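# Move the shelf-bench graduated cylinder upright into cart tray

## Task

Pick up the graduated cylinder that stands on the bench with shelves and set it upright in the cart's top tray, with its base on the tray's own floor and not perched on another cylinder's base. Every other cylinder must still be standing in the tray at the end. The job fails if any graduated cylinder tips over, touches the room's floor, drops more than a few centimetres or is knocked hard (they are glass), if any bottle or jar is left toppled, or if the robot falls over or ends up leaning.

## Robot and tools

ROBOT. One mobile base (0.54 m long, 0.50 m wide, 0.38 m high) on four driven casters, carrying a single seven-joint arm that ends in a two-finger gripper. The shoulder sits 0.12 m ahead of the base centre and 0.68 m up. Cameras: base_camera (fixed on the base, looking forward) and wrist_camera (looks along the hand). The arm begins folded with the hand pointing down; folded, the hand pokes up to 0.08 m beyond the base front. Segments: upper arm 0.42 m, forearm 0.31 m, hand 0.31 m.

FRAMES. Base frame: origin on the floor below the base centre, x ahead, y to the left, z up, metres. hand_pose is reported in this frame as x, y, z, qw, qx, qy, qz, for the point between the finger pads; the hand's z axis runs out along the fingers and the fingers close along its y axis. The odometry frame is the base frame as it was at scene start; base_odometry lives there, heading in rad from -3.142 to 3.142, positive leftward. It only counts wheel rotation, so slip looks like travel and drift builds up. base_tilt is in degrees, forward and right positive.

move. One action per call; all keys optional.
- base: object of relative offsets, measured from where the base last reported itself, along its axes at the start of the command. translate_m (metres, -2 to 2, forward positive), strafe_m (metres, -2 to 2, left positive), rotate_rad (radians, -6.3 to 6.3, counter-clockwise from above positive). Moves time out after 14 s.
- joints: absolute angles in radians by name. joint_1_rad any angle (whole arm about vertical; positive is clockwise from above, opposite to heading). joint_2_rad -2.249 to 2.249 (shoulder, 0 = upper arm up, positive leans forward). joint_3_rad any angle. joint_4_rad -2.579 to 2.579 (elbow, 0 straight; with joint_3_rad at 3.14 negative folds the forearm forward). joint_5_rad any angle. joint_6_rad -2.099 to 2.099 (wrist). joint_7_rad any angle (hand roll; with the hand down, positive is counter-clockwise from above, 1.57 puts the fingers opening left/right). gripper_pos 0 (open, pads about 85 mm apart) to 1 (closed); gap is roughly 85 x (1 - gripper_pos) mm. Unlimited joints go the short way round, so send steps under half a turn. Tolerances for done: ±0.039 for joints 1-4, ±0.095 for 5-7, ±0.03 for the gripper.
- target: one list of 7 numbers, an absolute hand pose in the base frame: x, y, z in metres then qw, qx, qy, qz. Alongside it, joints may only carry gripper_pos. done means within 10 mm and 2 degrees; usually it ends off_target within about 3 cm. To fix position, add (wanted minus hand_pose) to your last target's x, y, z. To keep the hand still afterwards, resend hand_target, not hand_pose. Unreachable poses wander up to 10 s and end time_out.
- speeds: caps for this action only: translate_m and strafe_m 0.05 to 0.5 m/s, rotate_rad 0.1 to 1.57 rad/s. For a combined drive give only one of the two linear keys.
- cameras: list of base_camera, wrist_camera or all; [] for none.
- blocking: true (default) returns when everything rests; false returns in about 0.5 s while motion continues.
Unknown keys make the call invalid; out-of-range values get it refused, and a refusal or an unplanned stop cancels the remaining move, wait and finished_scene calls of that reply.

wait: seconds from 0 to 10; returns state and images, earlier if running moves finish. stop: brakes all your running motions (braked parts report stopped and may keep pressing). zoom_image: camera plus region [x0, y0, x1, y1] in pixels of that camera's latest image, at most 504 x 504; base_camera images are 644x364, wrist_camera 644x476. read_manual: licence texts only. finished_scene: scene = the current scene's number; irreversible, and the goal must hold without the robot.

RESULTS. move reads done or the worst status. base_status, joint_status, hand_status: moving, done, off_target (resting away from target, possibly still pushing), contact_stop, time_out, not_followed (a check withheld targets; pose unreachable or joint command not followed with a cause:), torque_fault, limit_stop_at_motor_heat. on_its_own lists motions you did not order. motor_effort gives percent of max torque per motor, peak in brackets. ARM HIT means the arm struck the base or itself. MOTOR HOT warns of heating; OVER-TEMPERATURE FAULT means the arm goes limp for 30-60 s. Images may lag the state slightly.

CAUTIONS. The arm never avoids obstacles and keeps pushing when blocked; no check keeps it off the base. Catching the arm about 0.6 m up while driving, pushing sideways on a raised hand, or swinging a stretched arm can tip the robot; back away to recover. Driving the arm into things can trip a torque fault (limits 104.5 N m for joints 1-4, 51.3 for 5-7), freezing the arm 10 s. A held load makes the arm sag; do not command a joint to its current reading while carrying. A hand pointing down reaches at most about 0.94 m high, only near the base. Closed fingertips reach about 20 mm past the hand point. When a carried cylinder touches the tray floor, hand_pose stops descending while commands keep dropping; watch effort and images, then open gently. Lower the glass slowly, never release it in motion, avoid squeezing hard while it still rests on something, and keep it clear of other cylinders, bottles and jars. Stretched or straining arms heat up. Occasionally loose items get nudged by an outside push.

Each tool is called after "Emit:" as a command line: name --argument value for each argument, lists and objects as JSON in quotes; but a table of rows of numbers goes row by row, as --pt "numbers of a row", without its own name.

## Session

Emit:
move --cameras '["base_camera", "wrist_camera"]'

Scene clock: 0.00 s.
base_odometry: x=+0.000 y=+0.000 heading=+0.000
base_tilt: forward=+0.6 right=+0.2
base_status: not commanded
joint_positions: joint_1_rad=+0.005 joint_2_rad=-0.382 joint_3_rad=+3.160 joint_4_rad=-2.510 joint_5_rad=+0.037 joint_6_rad=-0.911 joint_7_rad=+1.546 gripper_pos=+0.000
joint_status: not commanded
motor_effort: joint_1_rad=+0 joint_2_rad=-2 joint_3_rad=+1 joint_4_rad=+14 joint_5_rad=+0 joint_6_rad=+1 joint_7_rad=+0
hand_pose: x=+0.2608 y=-0.0102 z=+0.5965 quat_wxyz=(+0.012, +0.999, -0.013, +0.051) (m; base frame)
hand_target: x=+0.2611 y=-0.0102 z=+0.5967 quat_wxyz=(+0.012, +0.999, -0.013, +0.052) (m; base frame)
hand_status: not commanded
pictures: base_camera, wrist_camera

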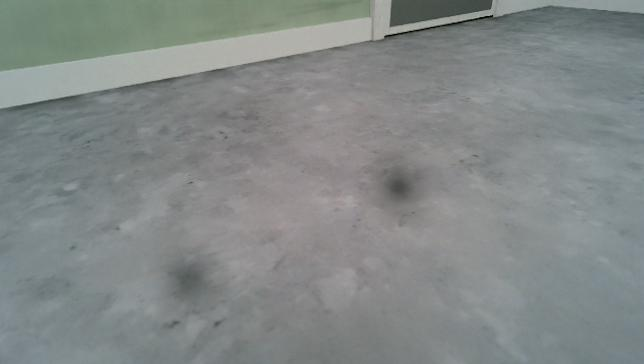

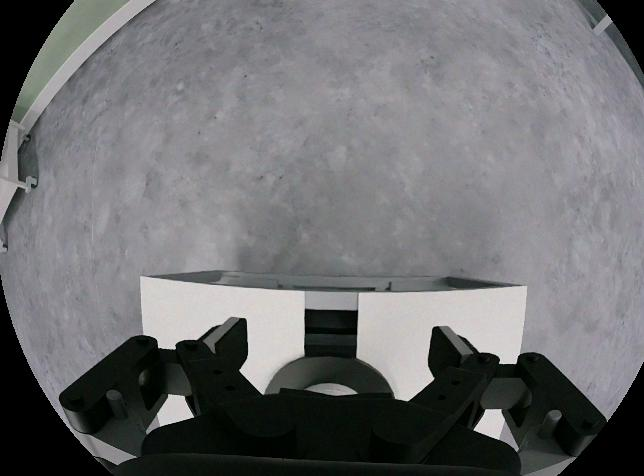

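Emit:
move --base '{"rotate_rad": -0.85}' --joints '{"joint_1_rad": 0.0, "joint_2_rad": 0.0, "joint_3_rad": 3.14, "joint_4_rad": -1.0, "joint_5_rad": 0.0, "joint_6_rad": -1.4, "joint_7_rad": 1.57}' --cameras '["base_camera", "wrist_camera"]'

Scene clock: 5.10 s.
move: done
base_odometry: x=+0.000 y=+0.000 heading=-0.850
base_tilt: forward=+0.7 right=+0.2
base_status: done
joint_positions: joint_1_rad=+0.005 joint_2_rad=-0.023 joint_3_rad=+3.154 joint_4_rad=-1.016 joint_5_rad=+0.037 joint_6_rad=-1.357 joint_7_rad=+1.546 gripper_pos=+0.000
joint_status: all done
motor_effort: joint_1_rad=+1(2) joint_2_rad=-17(17) joint_3_rad=+1(3) joint_4_rad=+17(19) joint_5_rad=+0(2) joint_6_rad=+7(7) joint_7_rad=+0(1)
hand_pose: x=+0.5939 y=-0.0182 z=+1.0558 quat_wxyz=(+0.016, +0.922, -0.023, +0.386) (m; base frame)
hand_target: x=+0.5938 y=+0.0021 z=+1.0429 quat_wxyz=(+0.000, +0.932, +0.000, +0.362) (m; base frame)
hand_status: not commanded
pictures: base_camera, wrist_camera

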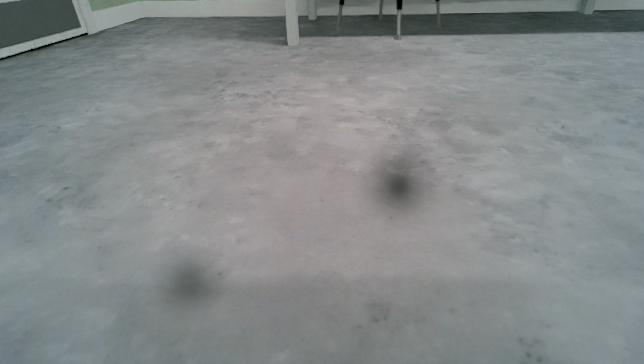

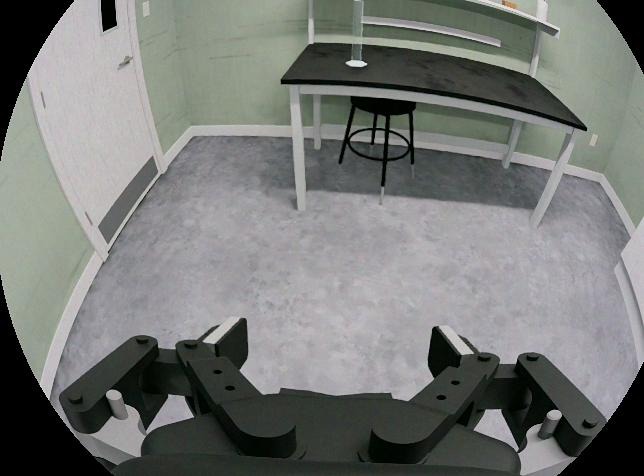

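Emit:
zoom_image --camera "wrist_camera" --region '[270, 0, 430, 110]'

Emit:
zoom_image --camera "wrist_camera" --region '[270, 0, 600, 240]'

Scaled by 3.150.

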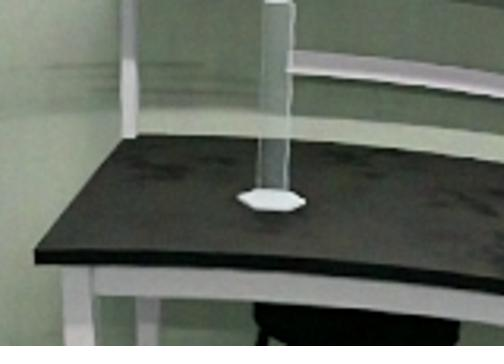

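Scaled by 1.527.

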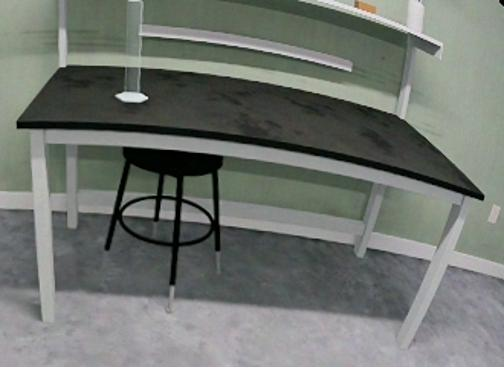

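Emit:
zoom_image --camera "base_camera" --region '[60, 0, 644, 80]'

Region (60, 0, 644, 80) is 584x80 pixels. A region can be at most 504 by 504 pixels.

Emit:
zoom_image --camera "base_camera" --region '[60, 0, 360, 80]'

Emit:
zoom_image --camera "base_camera" --region '[344, 0, 644, 80]'

Scaled by 1.680.

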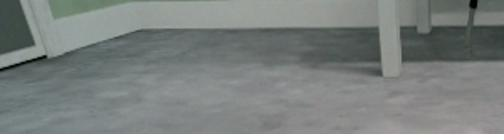

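Scaled by 1.680.

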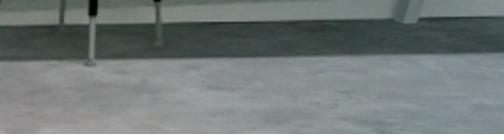

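Emit:
move --base '{"translate_m": -0.263, "strafe_m": 0.231, "rotate_rad": 2.0}' --joints '{"joint_1_rad": 0.0, "joint_2_rad": 0.0, "joint_3_rad": 3.12, "joint_4_rad": -1.0, "joint_5_rad": -0.035, "joint_6_rad": -1.4, "joint_7_rad": 1.6}' --cameras '["base_camera", "wrist_camera"]'

Emit:
zoom_image --camera "wrist_camera" --region '[240, 80, 440, 280]'

Scene clock: 17.67 s.
move: done
base_odometry: x=+0.000 y=+0.350 heading=+1.150
base_tilt: forward=+0.6 right=+0.2
base_status: done
joint_positions: joint_1_rad=+0.003 joint_2_rad=-0.004 joint_3_rad=+3.121 joint_4_rad=-1.015 joint_5_rad=-0.002 joint_6_rad=-1.359 joint_7_rad=+1.564 gripper_pos=+0.000
joint_status: all done
motor_effort: joint_1_rad=+0(4) joint_2_rad=-18(22) joint_3_rad=+1(4) joint_4_rad=+17(19) joint_5_rad=+0(2) joint_6_rad=+6(7) joint_7_rad=+0(1)
hand_pose: x=+0.6003 y=+0.0103 z=+1.0464 quat_wxyz=(-0.005, +0.927, +0.005, +0.376) (m; base frame)
hand_target: x=+0.5931 y=+0.0223 z=+1.0430 quat_wxyz=(-0.016, +0.932, +0.027, +0.362) (m; base frame)
hand_status: not commanded
pictures: base_camera, wrist_camera

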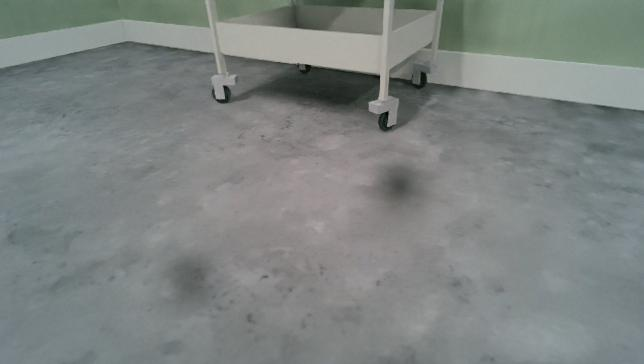

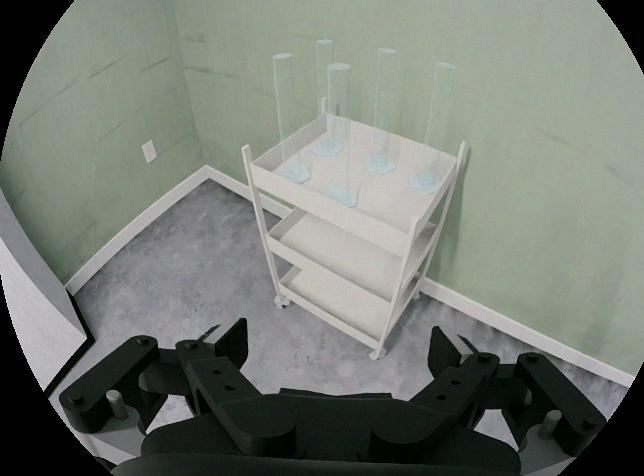

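Scaled by 2.520.

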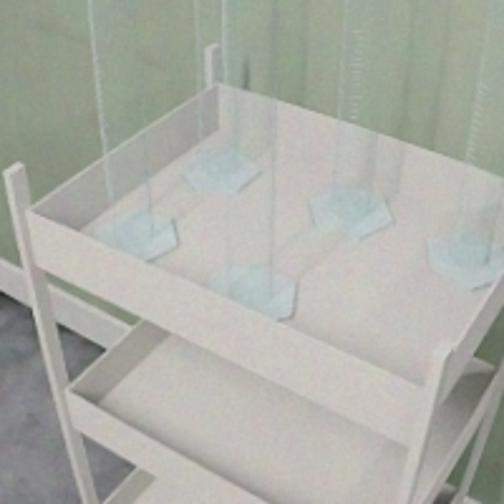

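Emit:
zoom_image --camera "wrist_camera" --region '[270, 125, 370, 225]'

Emit:
zoom_image --camera "wrist_camera" --region '[365, 125, 475, 235]'

Emit:
zoom_image --camera "wrist_camera" --region '[240, 30, 480, 270]'

Scaled by 5.040.

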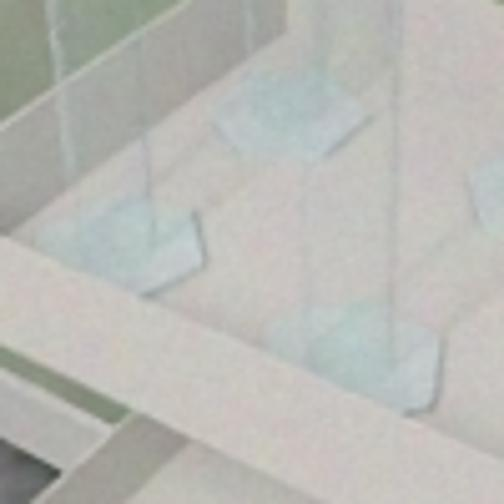

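Scaled by 4.582.

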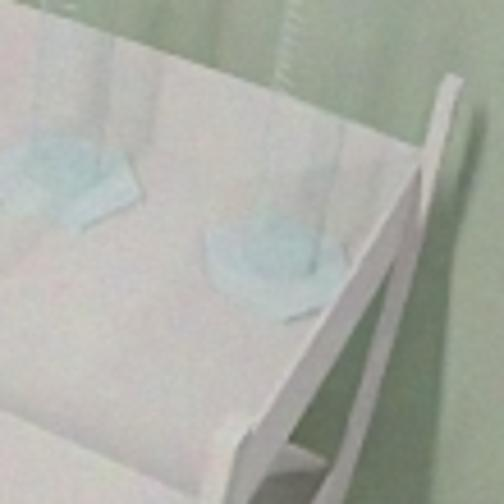

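Scaled by 2.100.

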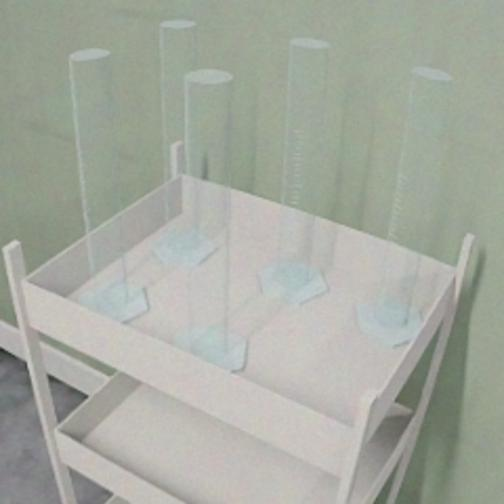

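Emit:
zoom_image --camera "wrist_camera" --region '[230, 130, 310, 320]'

Emit:
zoom_image --camera "wrist_camera" --region '[360, 130, 480, 370]'

Scaled by 2.653.

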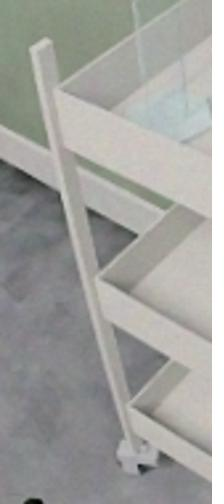

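Scaled by 2.100.

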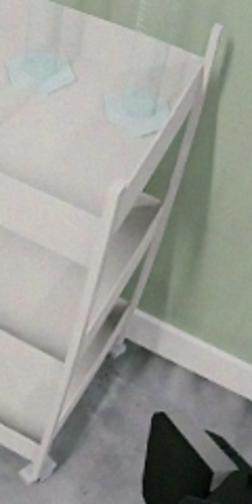

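Emit:
zoom_image --camera "wrist_camera" --region '[400, 140, 470, 220]'

Emit:
zoom_image --camera "wrist_camera" --region '[320, 160, 430, 260]'

Scaled by 6.300.

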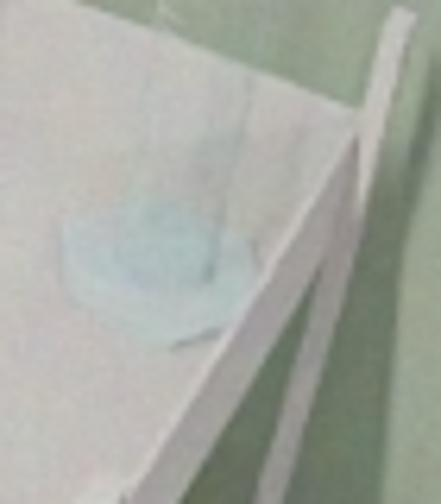

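Scaled by 4.582.

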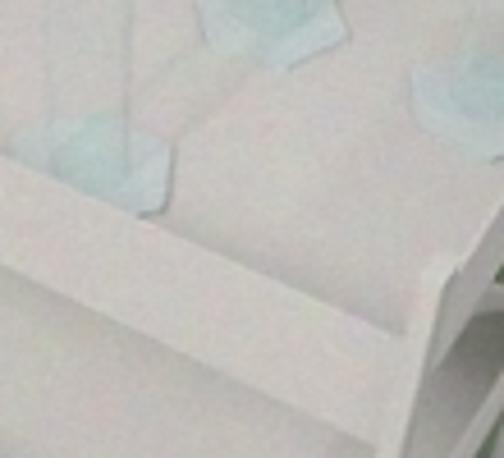

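Emit:
move --base '{"translate_m": -0.686, "strafe_m": -0.930, "rotate_rad": -2.1}' --speeds '{"rotate_rad": 1.0}' --joints '{"joint_1_rad": 0.0, "joint_2_rad": 0.296, "joint_3_rad": 3.145, "joint_4_rad": -1.575, "joint_5_rad": -0.035, "joint_6_rad": 0.33, "joint_7_rad": 1.6, "gripper_pos": 0.0}' --cameras '["base_camera", "wrist_camera"]'

Scene clock: 36.90 s.
move: done
base_odometry: x=+0.568 y=-0.656 heading=-0.951
base_tilt: forward=+0.6 right=+0.2
base_status: done
joint_positions: joint_1_rad=+0.004 joint_2_rad=+0.297 joint_3_rad=+3.149 joint_4_rad=-1.566 joint_5_rad=-0.008 joint_6_rad=+0.281 joint_7_rad=+1.564 gripper_pos=+0.000
joint_status: all done
motor_effort: joint_1_rad=+1(6) joint_2_rad=-31(35) joint_3_rad=+0(5) joint_4_rad=+20(23) joint_5_rad=+0(3) joint_6_rad=+9(10) joint_7_rad=+0(1)
hand_pose: x=+0.8544 y=-0.0074 z=+0.9902 quat_wxyz=(+0.001, +0.711, -0.009, +0.703) (m; base frame)
hand_target: x=+0.8532 y=-0.0043 z=+1.0005 quat_wxyz=(+0.004, +0.697, -0.006, +0.717) (m; base frame)
hand_status: not commanded
pictures: base_camera, wrist_camera

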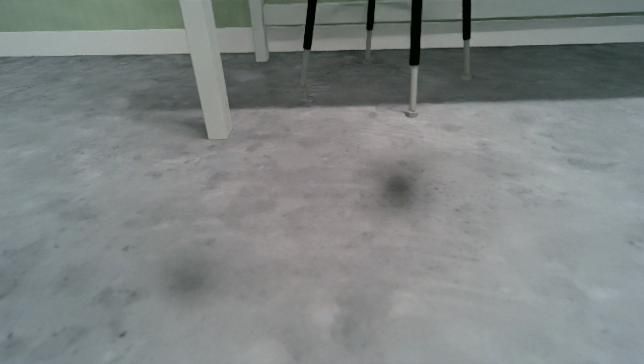

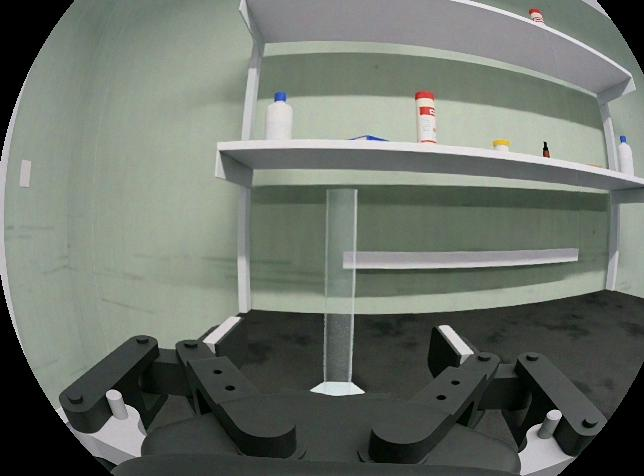

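Emit:
move --cameras '["wrist_camera", "base_camera"]'

Emit:
zoom_image --camera "wrist_camera" --region '[220, 90, 460, 420]'

Scene clock: 38.60 s.
base_odometry: x=+0.568 y=-0.656 heading=-0.951
base_tilt: forward=+0.6 right=+0.2
base_status: done
joint_positions: joint_1_rad=+0.004 joint_2_rad=+0.297 joint_3_rad=+3.149 joint_4_rad=-1.566 joint_5_rad=-0.008 joint_6_rad=+0.281 joint_7_rad=+1.564 gripper_pos=+0.000
joint_status: all done
motor_effort: joint_1_rad=+1(6) joint_2_rad=-32(35) joint_3_rad=+1(5) joint_4_rad=+21(23) joint_5_rad=+0(3) joint_6_rad=+8(10) joint_7_rad=+0(1)
hand_pose: x=+0.8544 y=-0.0074 z=+0.9902 quat_wxyz=(+0.001, +0.711, -0.009, +0.703) (m; base frame)
hand_target: x=+0.8532 y=-0.0043 z=+1.0005 quat_wxyz=(+0.004, +0.697, -0.006, +0.717) (m; base frame)
hand_status: not commanded
pictures: base_camera, wrist_camera

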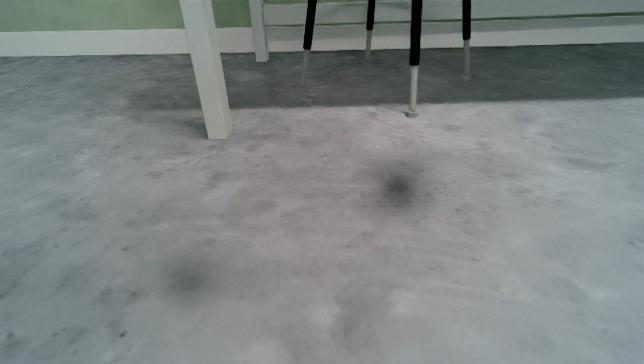

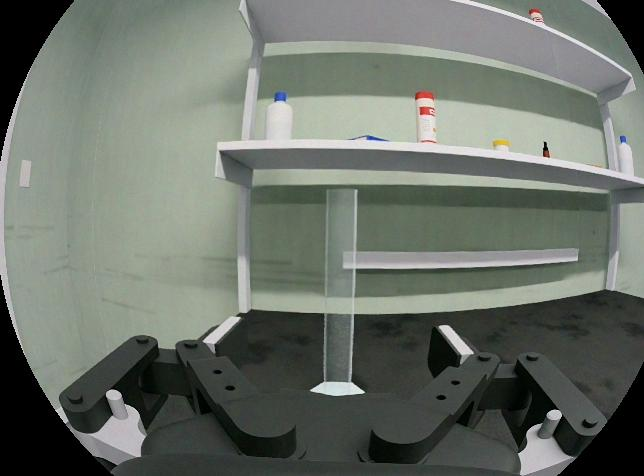

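Scaled by 1.527.

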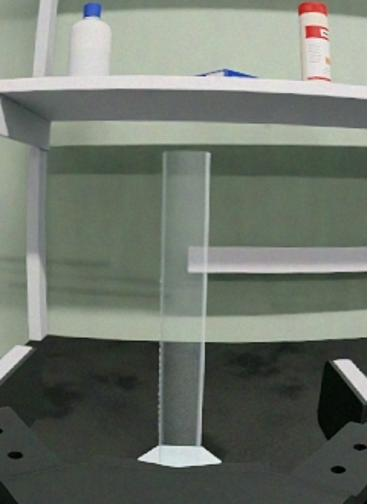

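Emit:
zoom_image --camera "wrist_camera" --region '[200, 120, 380, 240]'

Emit:
zoom_image --camera "wrist_camera" --region '[290, 160, 390, 260]'

Scaled by 2.800.

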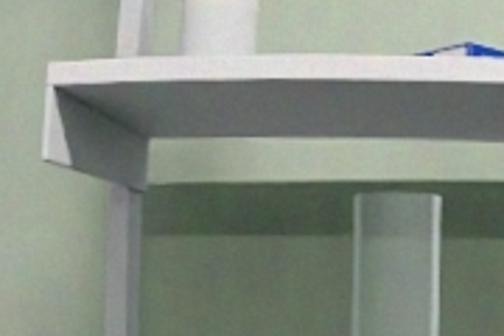

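Scaled by 5.040.

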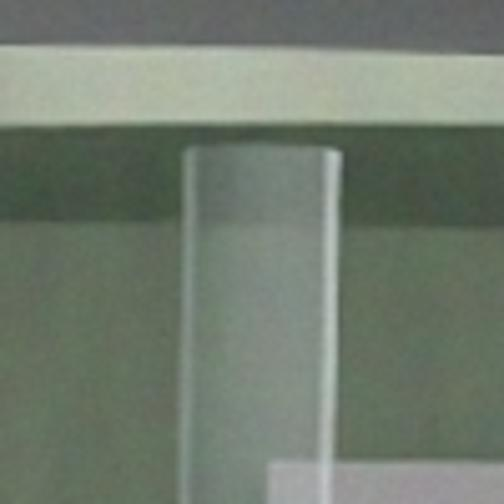

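Emit:
move --base '{"translate_m": 0.25, "strafe_m": 0.015}' --speeds '{"translate_m": 0.3}' --joints '{"joint_1_rad": 0.0, "joint_2_rad": 0.310, "joint_3_rad": 3.145, "joint_4_rad": -1.590, "joint_5_rad": -0.035, "joint_6_rad": 0.374, "joint_7_rad": 1.6, "gripper_pos": 0.0}' --cameras '["wrist_camera"]'

Emit:
zoom_image --camera "wrist_camera" --region '[250, 90, 450, 340]'

Scene clock: 44.13 s.
move: done
base_odometry: x=+0.726 y=-0.851 heading=-0.951
base_tilt: forward=+0.7 right=+0.2
base_status: done
joint_positions: joint_1_rad=+0.004 joint_2_rad=+0.308 joint_3_rad=+3.149 joint_4_rad=-1.584 joint_5_rad=-0.008 joint_6_rad=+0.331 joint_7_rad=+1.564 gripper_pos=+0.000
joint_status: all done
motor_effort: joint_1_rad=+1(2) joint_2_rad=-32(35) joint_3_rad=+0(2) joint_4_rad=+20(22) joint_5_rad=+0(2) joint_6_rad=+9(9) joint_7_rad=+0(1)
hand_pose: x=+0.8562 y=-0.0075 z=+0.9867 quat_wxyz=(+0.001, +0.704, -0.009, +0.711) (m; base frame)
hand_target: x=+0.8558 y=-0.0047 z=+0.9947 quat_wxyz=(+0.005, +0.691, -0.007, +0.723) (m; base frame)
hand_status: not commanded
pictures: wrist_camera

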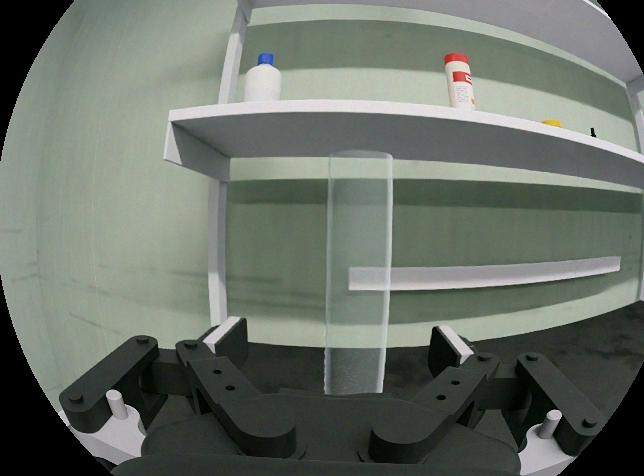

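Scaled by 2.016.

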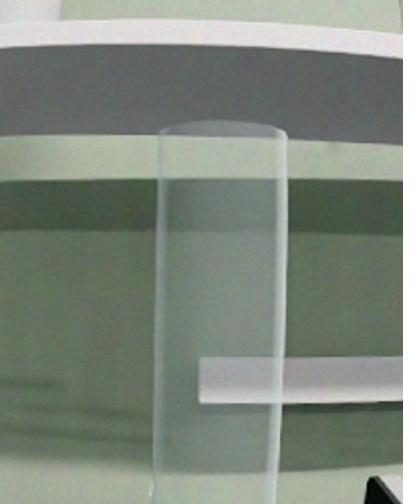

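Emit:
move --base '{"translate_m": 0.045, "strafe_m": -0.0075}' --speeds '{"translate_m": 0.15}' --joints '{"joint_1_rad": 0.0, "joint_2_rad": 0.315, "joint_3_rad": 3.145, "joint_4_rad": -1.589, "joint_5_rad": -0.035, "joint_6_rad": 0.371, "joint_7_rad": 1.6, "gripper_pos": 0.0}' --cameras '["wrist_camera"]'

Emit:
zoom_image --camera "wrist_camera" --region '[250, 90, 450, 340]'

Scene clock: 46.43 s.
move: done
base_odometry: x=+0.746 y=-0.892 heading=-0.951
base_tilt: forward=+0.7 right=+0.1
base_status: done
joint_positions: joint_1_rad=+0.004 joint_2_rad=+0.317 joint_3_rad=+3.149 joint_4_rad=-1.584 joint_5_rad=-0.008 joint_6_rad=+0.331 joint_7_rad=+1.564 gripper_pos=+0.000
joint_status: all done
motor_effort: joint_1_rad=+1(2) joint_2_rad=-32(35) joint_3_rad=+1(2) joint_4_rad=+21(23) joint_5_rad=+0(1) joint_6_rad=+9(9) joint_7_rad=+0(1)
hand_pose: x=+0.8589 y=-0.0075 z=+0.9798 quat_wxyz=(+0.001, +0.707, -0.009, +0.707) (m; base frame)
hand_target: x=+0.8575 y=-0.0047 z=+0.9907 quat_wxyz=(+0.005, +0.694, -0.006, +0.720) (m; base frame)
hand_status: not commanded
pictures: wrist_camera

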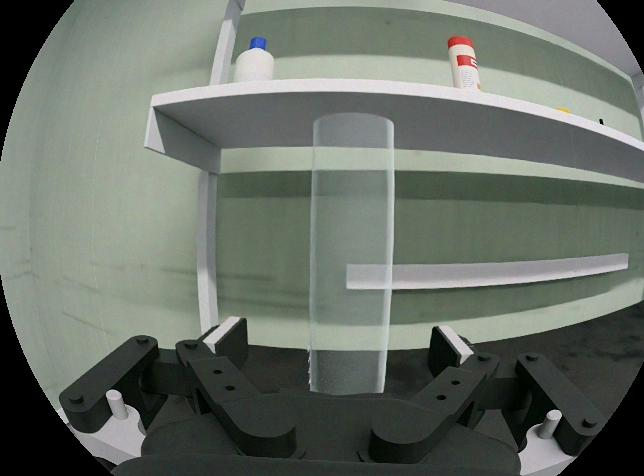

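Scaled by 2.016.

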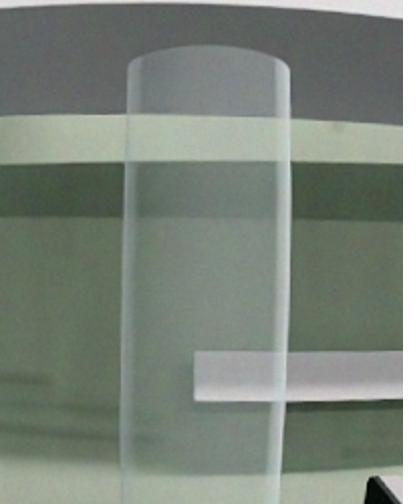

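Emit:
move --base '{"translate_m": 0.031, "strafe_m": -0.0025}' --speeds '{"translate_m": 0.1}' --joints '{"joint_1_rad": 0.0, "joint_2_rad": 0.311, "joint_3_rad": 3.145, "joint_4_rad": -1.589, "joint_5_rad": -0.035, "joint_6_rad": 0.369, "joint_7_rad": 1.6, "gripper_pos": 0.0}' --cameras '["wrist_camera"]'

Emit:
zoom_image --camera "wrist_camera" --region '[250, 60, 450, 360]'

Scene clock: 48.03 s.
move: done
base_odometry: x=+0.762 y=-0.919 heading=-0.951
base_tilt: forward=+0.7 right=+0.2
base_status: done
joint_positions: joint_1_rad=+0.004 joint_2_rad=+0.317 joint_3_rad=+3.149 joint_4_rad=-1.584 joint_5_rad=-0.008 joint_6_rad=+0.331 joint_7_rad=+1.564 gripper_pos=+0.000
joint_status: all done
motor_effort: joint_1_rad=+1(2) joint_2_rad=-32(35) joint_3_rad=+0(3) joint_4_rad=+21(22) joint_5_rad=+1(1) joint_6_rad=+9(9) joint_7_rad=+1(1)
hand_pose: x=+0.8588 y=-0.0074 z=+0.9798 quat_wxyz=(+0.001, +0.707, -0.009, +0.707) (m; base frame)
hand_target: x=+0.8563 y=-0.0046 z=+0.9930 quat_wxyz=(+0.005, +0.693, -0.006, +0.721) (m; base frame)
hand_status: not commanded
pictures: wrist_camera

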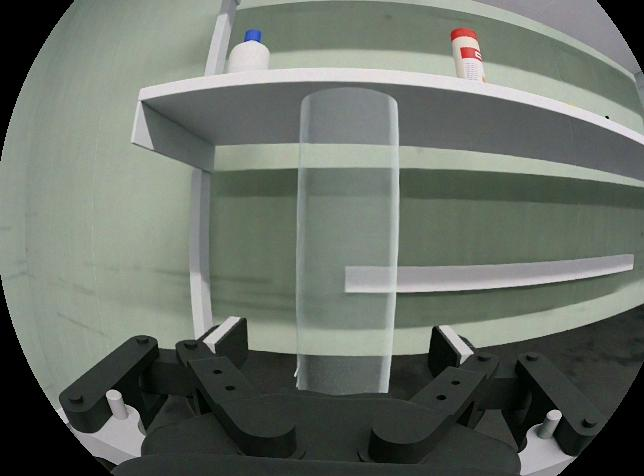

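Scaled by 1.680.

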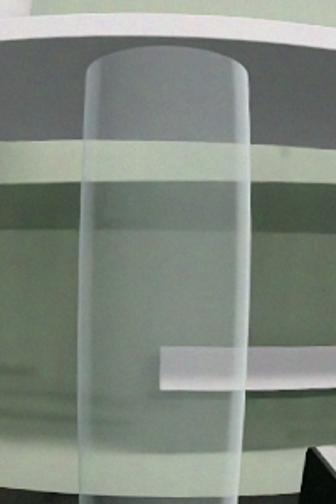

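Emit:
move --joints '{"gripper_pos": 0.49}' --cameras '["wrist_camera"]'

Emit:
zoom_image --camera "wrist_camera" --region '[200, 200, 500, 420]'

Scene clock: 49.27 s.
move: done
base_odometry: x=+0.762 y=-0.919 heading=-0.951
base_tilt: forward=+0.8 right=+0.2
base_status: not commanded
joint_positions: joint_1_rad=+0.004 joint_2_rad=+0.317 joint_3_rad=+3.149 joint_4_rad=-1.584 joint_5_rad=-0.008 joint_6_rad=+0.331 joint_7_rad=+1.564 gripper_pos=+0.490
joint_status: all done
motor_effort: joint_1_rad=+1(1) joint_2_rad=-32(32) joint_3_rad=+0(1) joint_4_rad=+21(21) joint_5_rad=+0(1) joint_6_rad=+9(9) joint_7_rad=+0(1)
hand_pose: x=+0.8588 y=-0.0074 z=+0.9798 quat_wxyz=(+0.001, +0.707, -0.009, +0.707) (m; base frame)
hand_target: x=+0.8563 y=-0.0046 z=+0.9930 quat_wxyz=(+0.005, +0.693, -0.006, +0.721) (m; base frame)
hand_status: not commanded
pictures: wrist_camera

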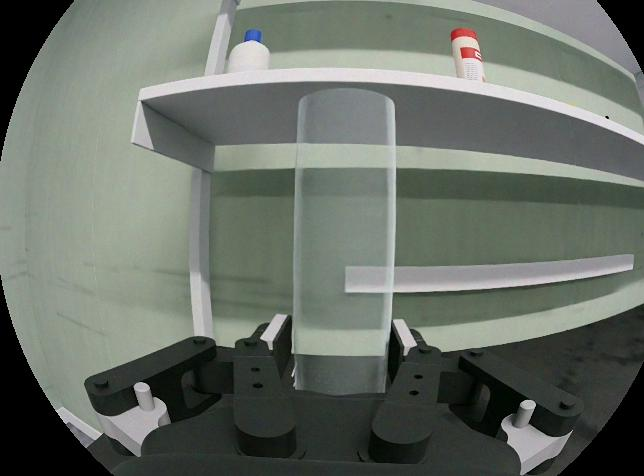

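Scaled by 1.680.

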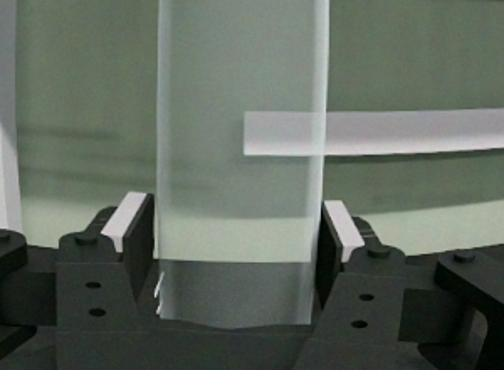

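Emit:
move --joints '{"gripper_pos": 0.62}' --cameras '["wrist_camera"]'

Emit:
zoom_image --camera "wrist_camera" --region '[200, 60, 500, 400]'

Scene clock: 50.20 s.
move: off_target
base_odometry: x=+0.762 y=-0.919 heading=-0.951
base_tilt: forward=+0.7 right=+0.1
base_status: not commanded
joint_positions: joint_1_rad=+0.004 joint_2_rad=+0.317 joint_3_rad=+3.149 joint_4_rad=-1.584 joint_5_rad=-0.008 joint_6_rad=+0.331 joint_7_rad=+1.564 gripper_pos=+0.561
joint_status: gripper_pos off_target (ended at +0.561, target +0.620)
motor_effort: joint_1_rad=+0(1) joint_2_rad=-31(32) joint_3_rad=+0(1) joint_4_rad=+20(21) joint_5_rad=+0(1) joint_6_rad=+8(9) joint_7_rad=-1(1)
hand_pose: x=+0.8588 y=-0.0074 z=+0.9799 quat_wxyz=(+0.001, +0.707, -0.009, +0.707) (m; base frame)
hand_target: x=+0.8563 y=-0.0046 z=+0.9930 quat_wxyz=(+0.005, +0.693, -0.006, +0.721) (m; base frame)
hand_status: not commanded
pictures: wrist_camera

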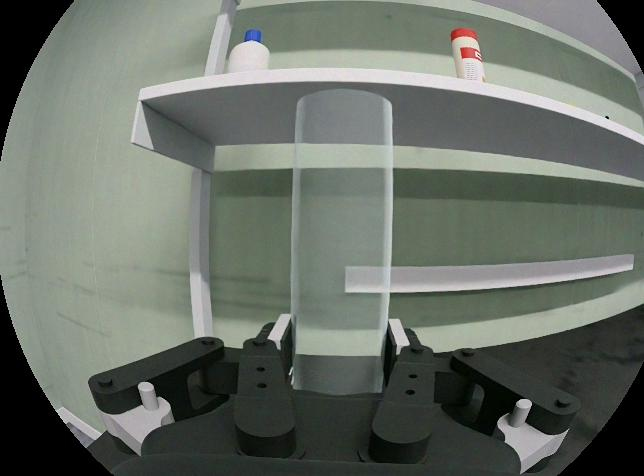

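Scaled by 1.482.

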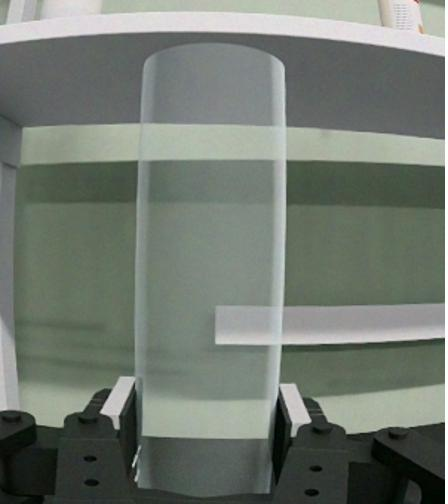

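Emit:
move --joints '{"joint_1_rad": 0.0, "joint_2_rad": 0.272, "joint_3_rad": 3.145, "joint_4_rad": -1.515, "joint_5_rad": -0.035, "joint_6_rad": 0.255, "joint_7_rad": 1.6, "gripper_pos": 0.64}' --cameras '["wrist_camera"]'

Emit:
move --joints '{"joint_1_rad": 0.0, "joint_2_rad": 0.243, "joint_3_rad": 3.145, "joint_4_rad": -1.4458, "joint_5_rad": -0.035, "joint_6_rad": 0.165, "joint_7_rad": 1.6, "gripper_pos": 0.66}' --cameras '["wrist_camera"]'

Emit:
zoom_image --camera "wrist_camera" --region '[200, 60, 500, 400]'

Scene clock: 52.17 s.
move: off_target
base_odometry: x=+0.762 y=-0.919 heading=-0.951
base_tilt: forward=+0.7 right=+0.2
base_status: not commanded
joint_positions: joint_1_rad=+0.004 joint_2_rad=+0.314 joint_3_rad=+3.149 joint_4_rad=-1.542 joint_5_rad=-0.008 joint_6_rad=+0.263 joint_7_rad=+1.564 gripper_pos=+0.561
joint_status: joint_2_rad off_target (ended at +0.314, target +0.272); gripper_pos off_target (ended at +0.561, target +0.640); the others done
motor_effort: joint_1_rad=+1(1) joint_2_rad=-35(35) joint_3_rad=+1(2) joint_4_rad=+23(23) joint_5_rad=+0(1) joint_6_rad=+11(11) joint_7_rad=+0(1)
hand_pose: x=+0.8621 y=-0.0072 z=+0.9865 quat_wxyz=(+0.001, +0.715, -0.009, +0.699) (m; base frame)
hand_target: x=+0.8502 y=-0.0035 z=+1.0317 quat_wxyz=(+0.003, +0.693, -0.006, +0.721) (m; base frame)
hand_status: not commanded
pictures: wrist_camera

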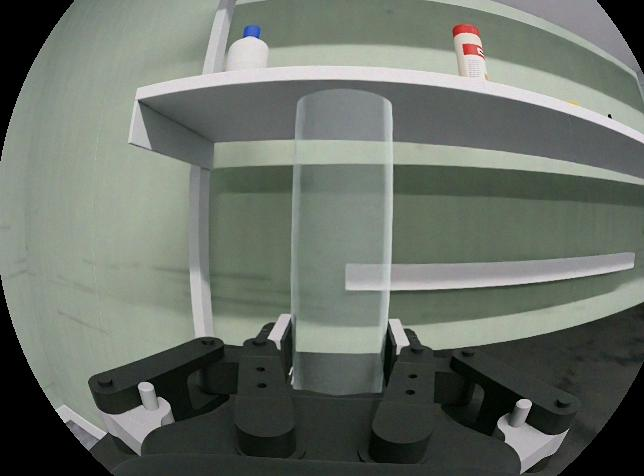

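Scene clock: 53.27 s.
move: off_target
base_odometry: x=+0.762 y=-0.919 heading=-0.951
base_tilt: forward=+0.8 right=+0.2
base_status: not commanded
joint_positions: joint_1_rad=+0.004 joint_2_rad=+0.280 joint_3_rad=+3.149 joint_4_rad=-1.472 joint_5_rad=-0.008 joint_6_rad=+0.186 joint_7_rad=+1.564 gripper_pos=+0.561
joint_status: gripper_pos off_target (ended at +0.561, target +0.660); the others done
motor_effort: joint_1_rad=+1(2) joint_2_rad=-34(37) joint_3_rad=+0(1) joint_4_rad=+23(25) joint_5_rad=+0(1) joint_6_rad=+11(12) joint_7_rad=+0(1)
hand_pose: x=+0.8558 y=-0.0070 z=+1.0314 quat_wxyz=(+0.000, +0.705, -0.009, +0.709) (m; base frame)
hand_target: x=+0.8434 y=-0.0025 z=+1.0678 quat_wxyz=(+0.002, +0.690, -0.005, +0.723) (m; base frame)
hand_status: not commanded
pictures: wrist_camera

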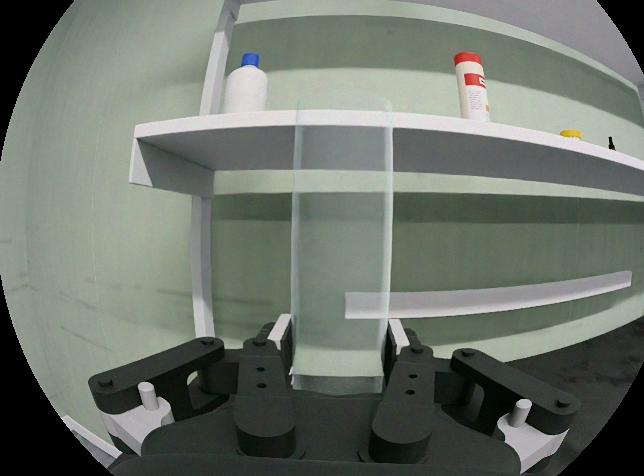

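Scaled by 1.482.

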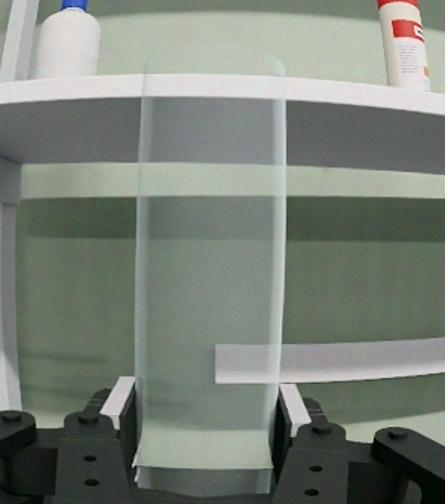

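Emit:
move --base '{"translate_m": -0.45}' --speeds '{"translate_m": 0.3}' --joints '{"gripper_pos": 0.68}' --cameras '["wrist_camera", "base_camera"]'

Scene clock: 57.40 s.
move: off_target
base_odometry: x=+0.500 y=-0.553 heading=-0.951
base_tilt: forward=+0.7 right=+0.2
base_status: done
joint_positions: joint_1_rad=+0.003 joint_2_rad=+0.270 joint_3_rad=+3.149 joint_4_rad=-1.471 joint_5_rad=-0.008 joint_6_rad=+0.185 joint_7_rad=+1.564 gripper_pos=+0.561
joint_status: gripper_pos off_target (ended at +0.561, target +0.680)
motor_effort: joint_1_rad=+0(2) joint_2_rad=-34(39) joint_3_rad=+1(3) joint_4_rad=+23(25) joint_5_rad=+0(1) joint_6_rad=+11(11) joint_7_rad=+0(1)
hand_pose: x=+0.8524 y=-0.0059 z=+1.0388 quat_wxyz=(+0.000, +0.702, -0.008, +0.712) (m; base frame)
hand_target: x=+0.8434 y=-0.0025 z=+1.0678 quat_wxyz=(+0.002, +0.690, -0.005, +0.723) (m; base frame)
hand_status: not commanded
pictures: base_camera, wrist_camera

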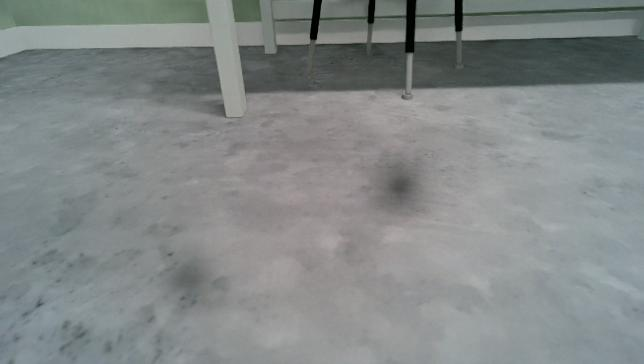

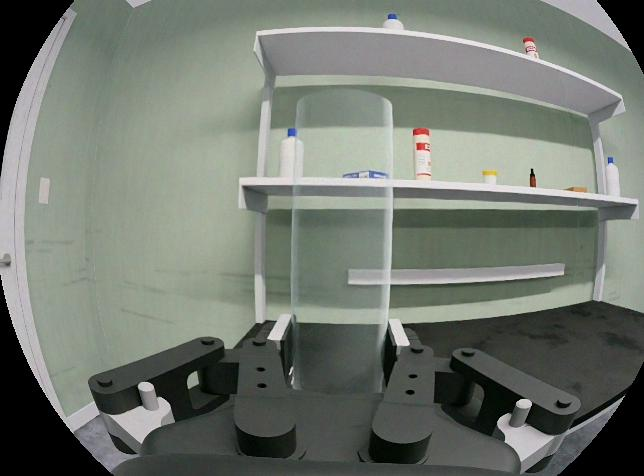

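Emit:
move --base '{"translate_m": -1.5066, "strafe_m": -0.0709, "rotate_rad": 1.576}' --speeds '{"translate_m": 0.4, "rotate_rad": 0.5}' --cameras '["wrist_camera", "base_camera"]'

Emit:
zoom_image --camera "wrist_camera" --region '[140, 80, 644, 400]'

Scene clock: 62.77 s.
move: done
base_odometry: x=-0.432 y=+0.633 heading=+0.626
base_tilt: forward=+0.7 right=+0.2
base_status: done
joint_positions: joint_1_rad=-0.005 joint_2_rad=+0.271 joint_3_rad=+3.141 joint_4_rad=-1.470 joint_5_rad=-0.008 joint_6_rad=+0.184 joint_7_rad=+1.564 gripper_pos=+0.561
joint_status: not commanded
motor_effort: joint_1_rad=+1(6) joint_2_rad=-34(38) joint_3_rad=+1(4) joint_4_rad=+23(25) joint_5_rad=+0(1) joint_6_rad=+11(11) joint_7_rad=+0(1)
hand_pose: x=+0.8526 y=+0.0052 z=+1.0385 quat_wxyz=(-0.007, +0.702, -0.003, +0.712) (m; base frame)
hand_target: x=+0.8434 y=-0.0025 z=+1.0678 quat_wxyz=(+0.002, +0.690, -0.005, +0.723) (m; base frame)
hand_status: not commanded
pictures: base_camera, wrist_camera

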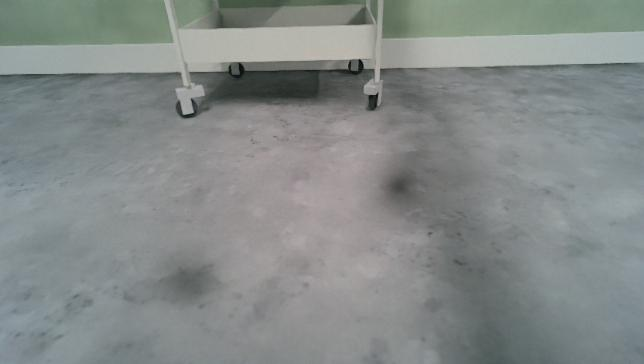

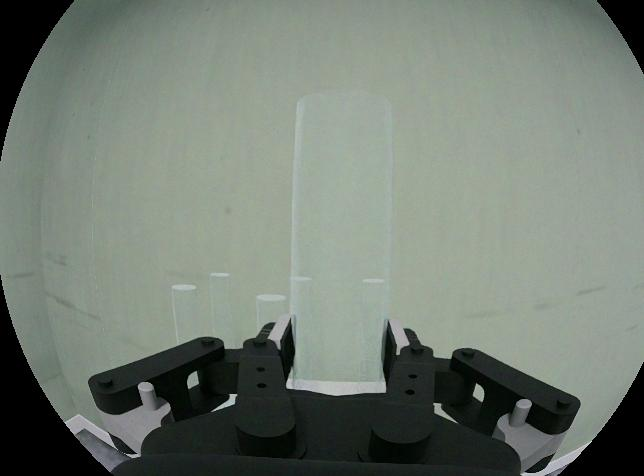

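Scaled by 1.000.

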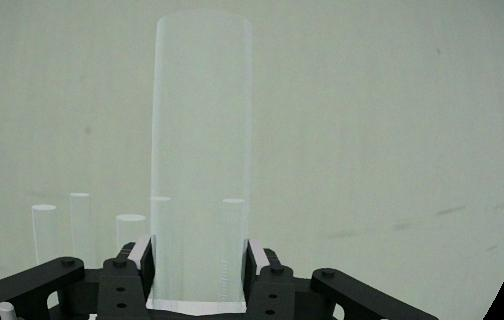

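Emit:
zoom_image --camera "wrist_camera" --region '[150, 250, 290, 350]'

Emit:
zoom_image --camera "wrist_camera" --region '[280, 250, 420, 400]'

Scaled by 3.600.

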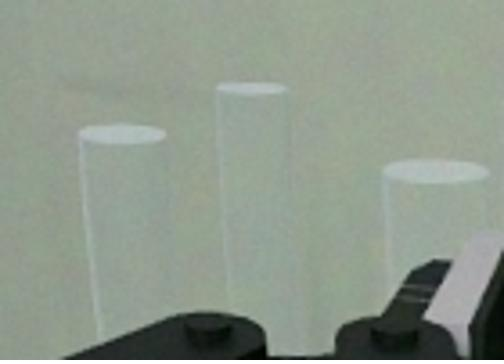

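Scaled by 3.360.

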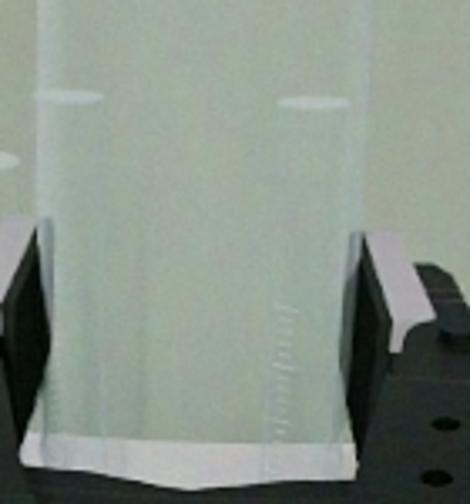

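Emit:
move --base '{"translate_m": 0.2, "strafe_m": -0.018}' --speeds '{"translate_m": 0.25}' --cameras '["wrist_camera", "base_camera"]'

Emit:
zoom_image --camera "wrist_camera" --region '[60, 280, 290, 430]'

Emit:
zoom_image --camera "wrist_camera" --region '[270, 270, 430, 430]'

Scene clock: 72.17 s.
move: done
base_odometry: x=-0.260 y=+0.735 heading=+0.626
base_tilt: forward=+0.7 right=+0.2
base_status: done
joint_positions: joint_1_rad=-0.005 joint_2_rad=+0.270 joint_3_rad=+3.141 joint_4_rad=-1.470 joint_5_rad=-0.008 joint_6_rad=+0.183 joint_7_rad=+1.564 gripper_pos=+0.561
joint_status: not commanded
motor_effort: joint_1_rad=+0(2) joint_2_rad=-34(37) joint_3_rad=+0(2) joint_4_rad=+24(25) joint_5_rad=+0(1) joint_6_rad=+11(11) joint_7_rad=+0(1)
hand_pose: x=+0.8523 y=+0.0051 z=+1.0392 quat_wxyz=(-0.007, +0.702, -0.003, +0.712) (m; base frame)
hand_target: x=+0.8434 y=-0.0025 z=+1.0678 quat_wxyz=(+0.002, +0.690, -0.005, +0.723) (m; base frame)
hand_status: not commanded
pictures: base_camera, wrist_camera

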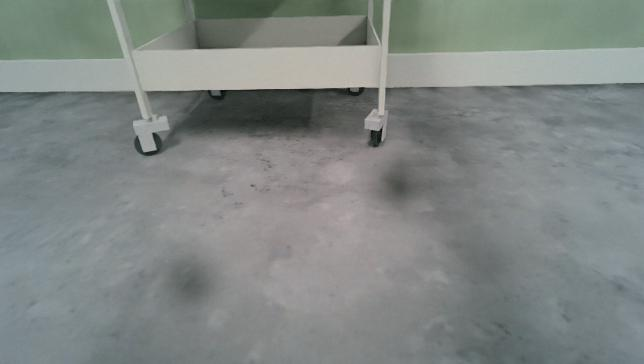

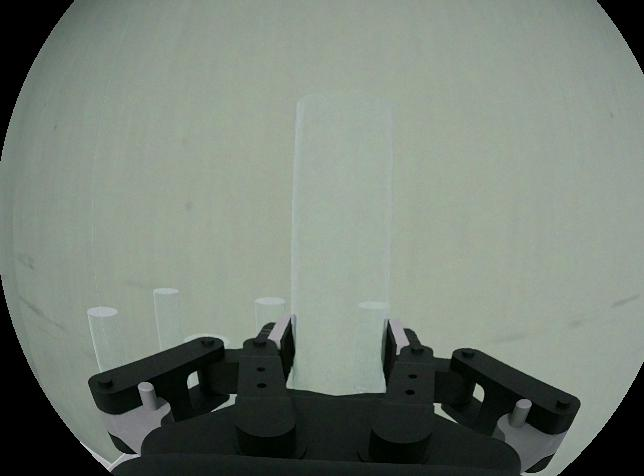

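Scaled by 2.191.

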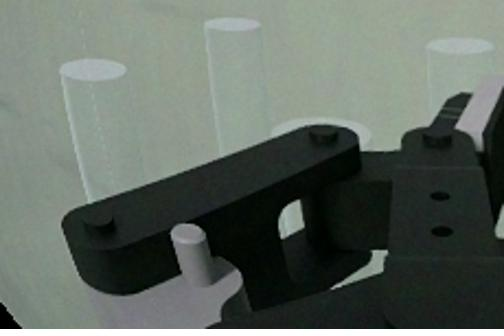

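Scaled by 3.150.

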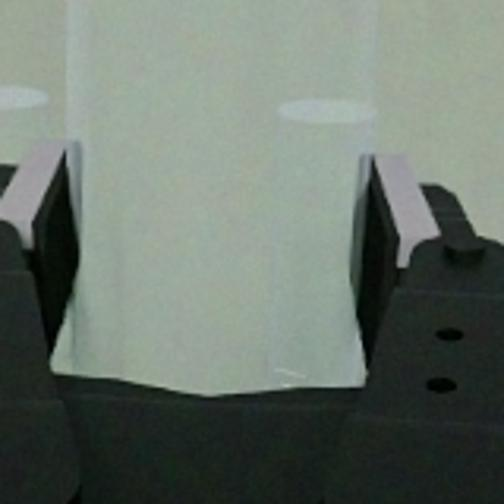

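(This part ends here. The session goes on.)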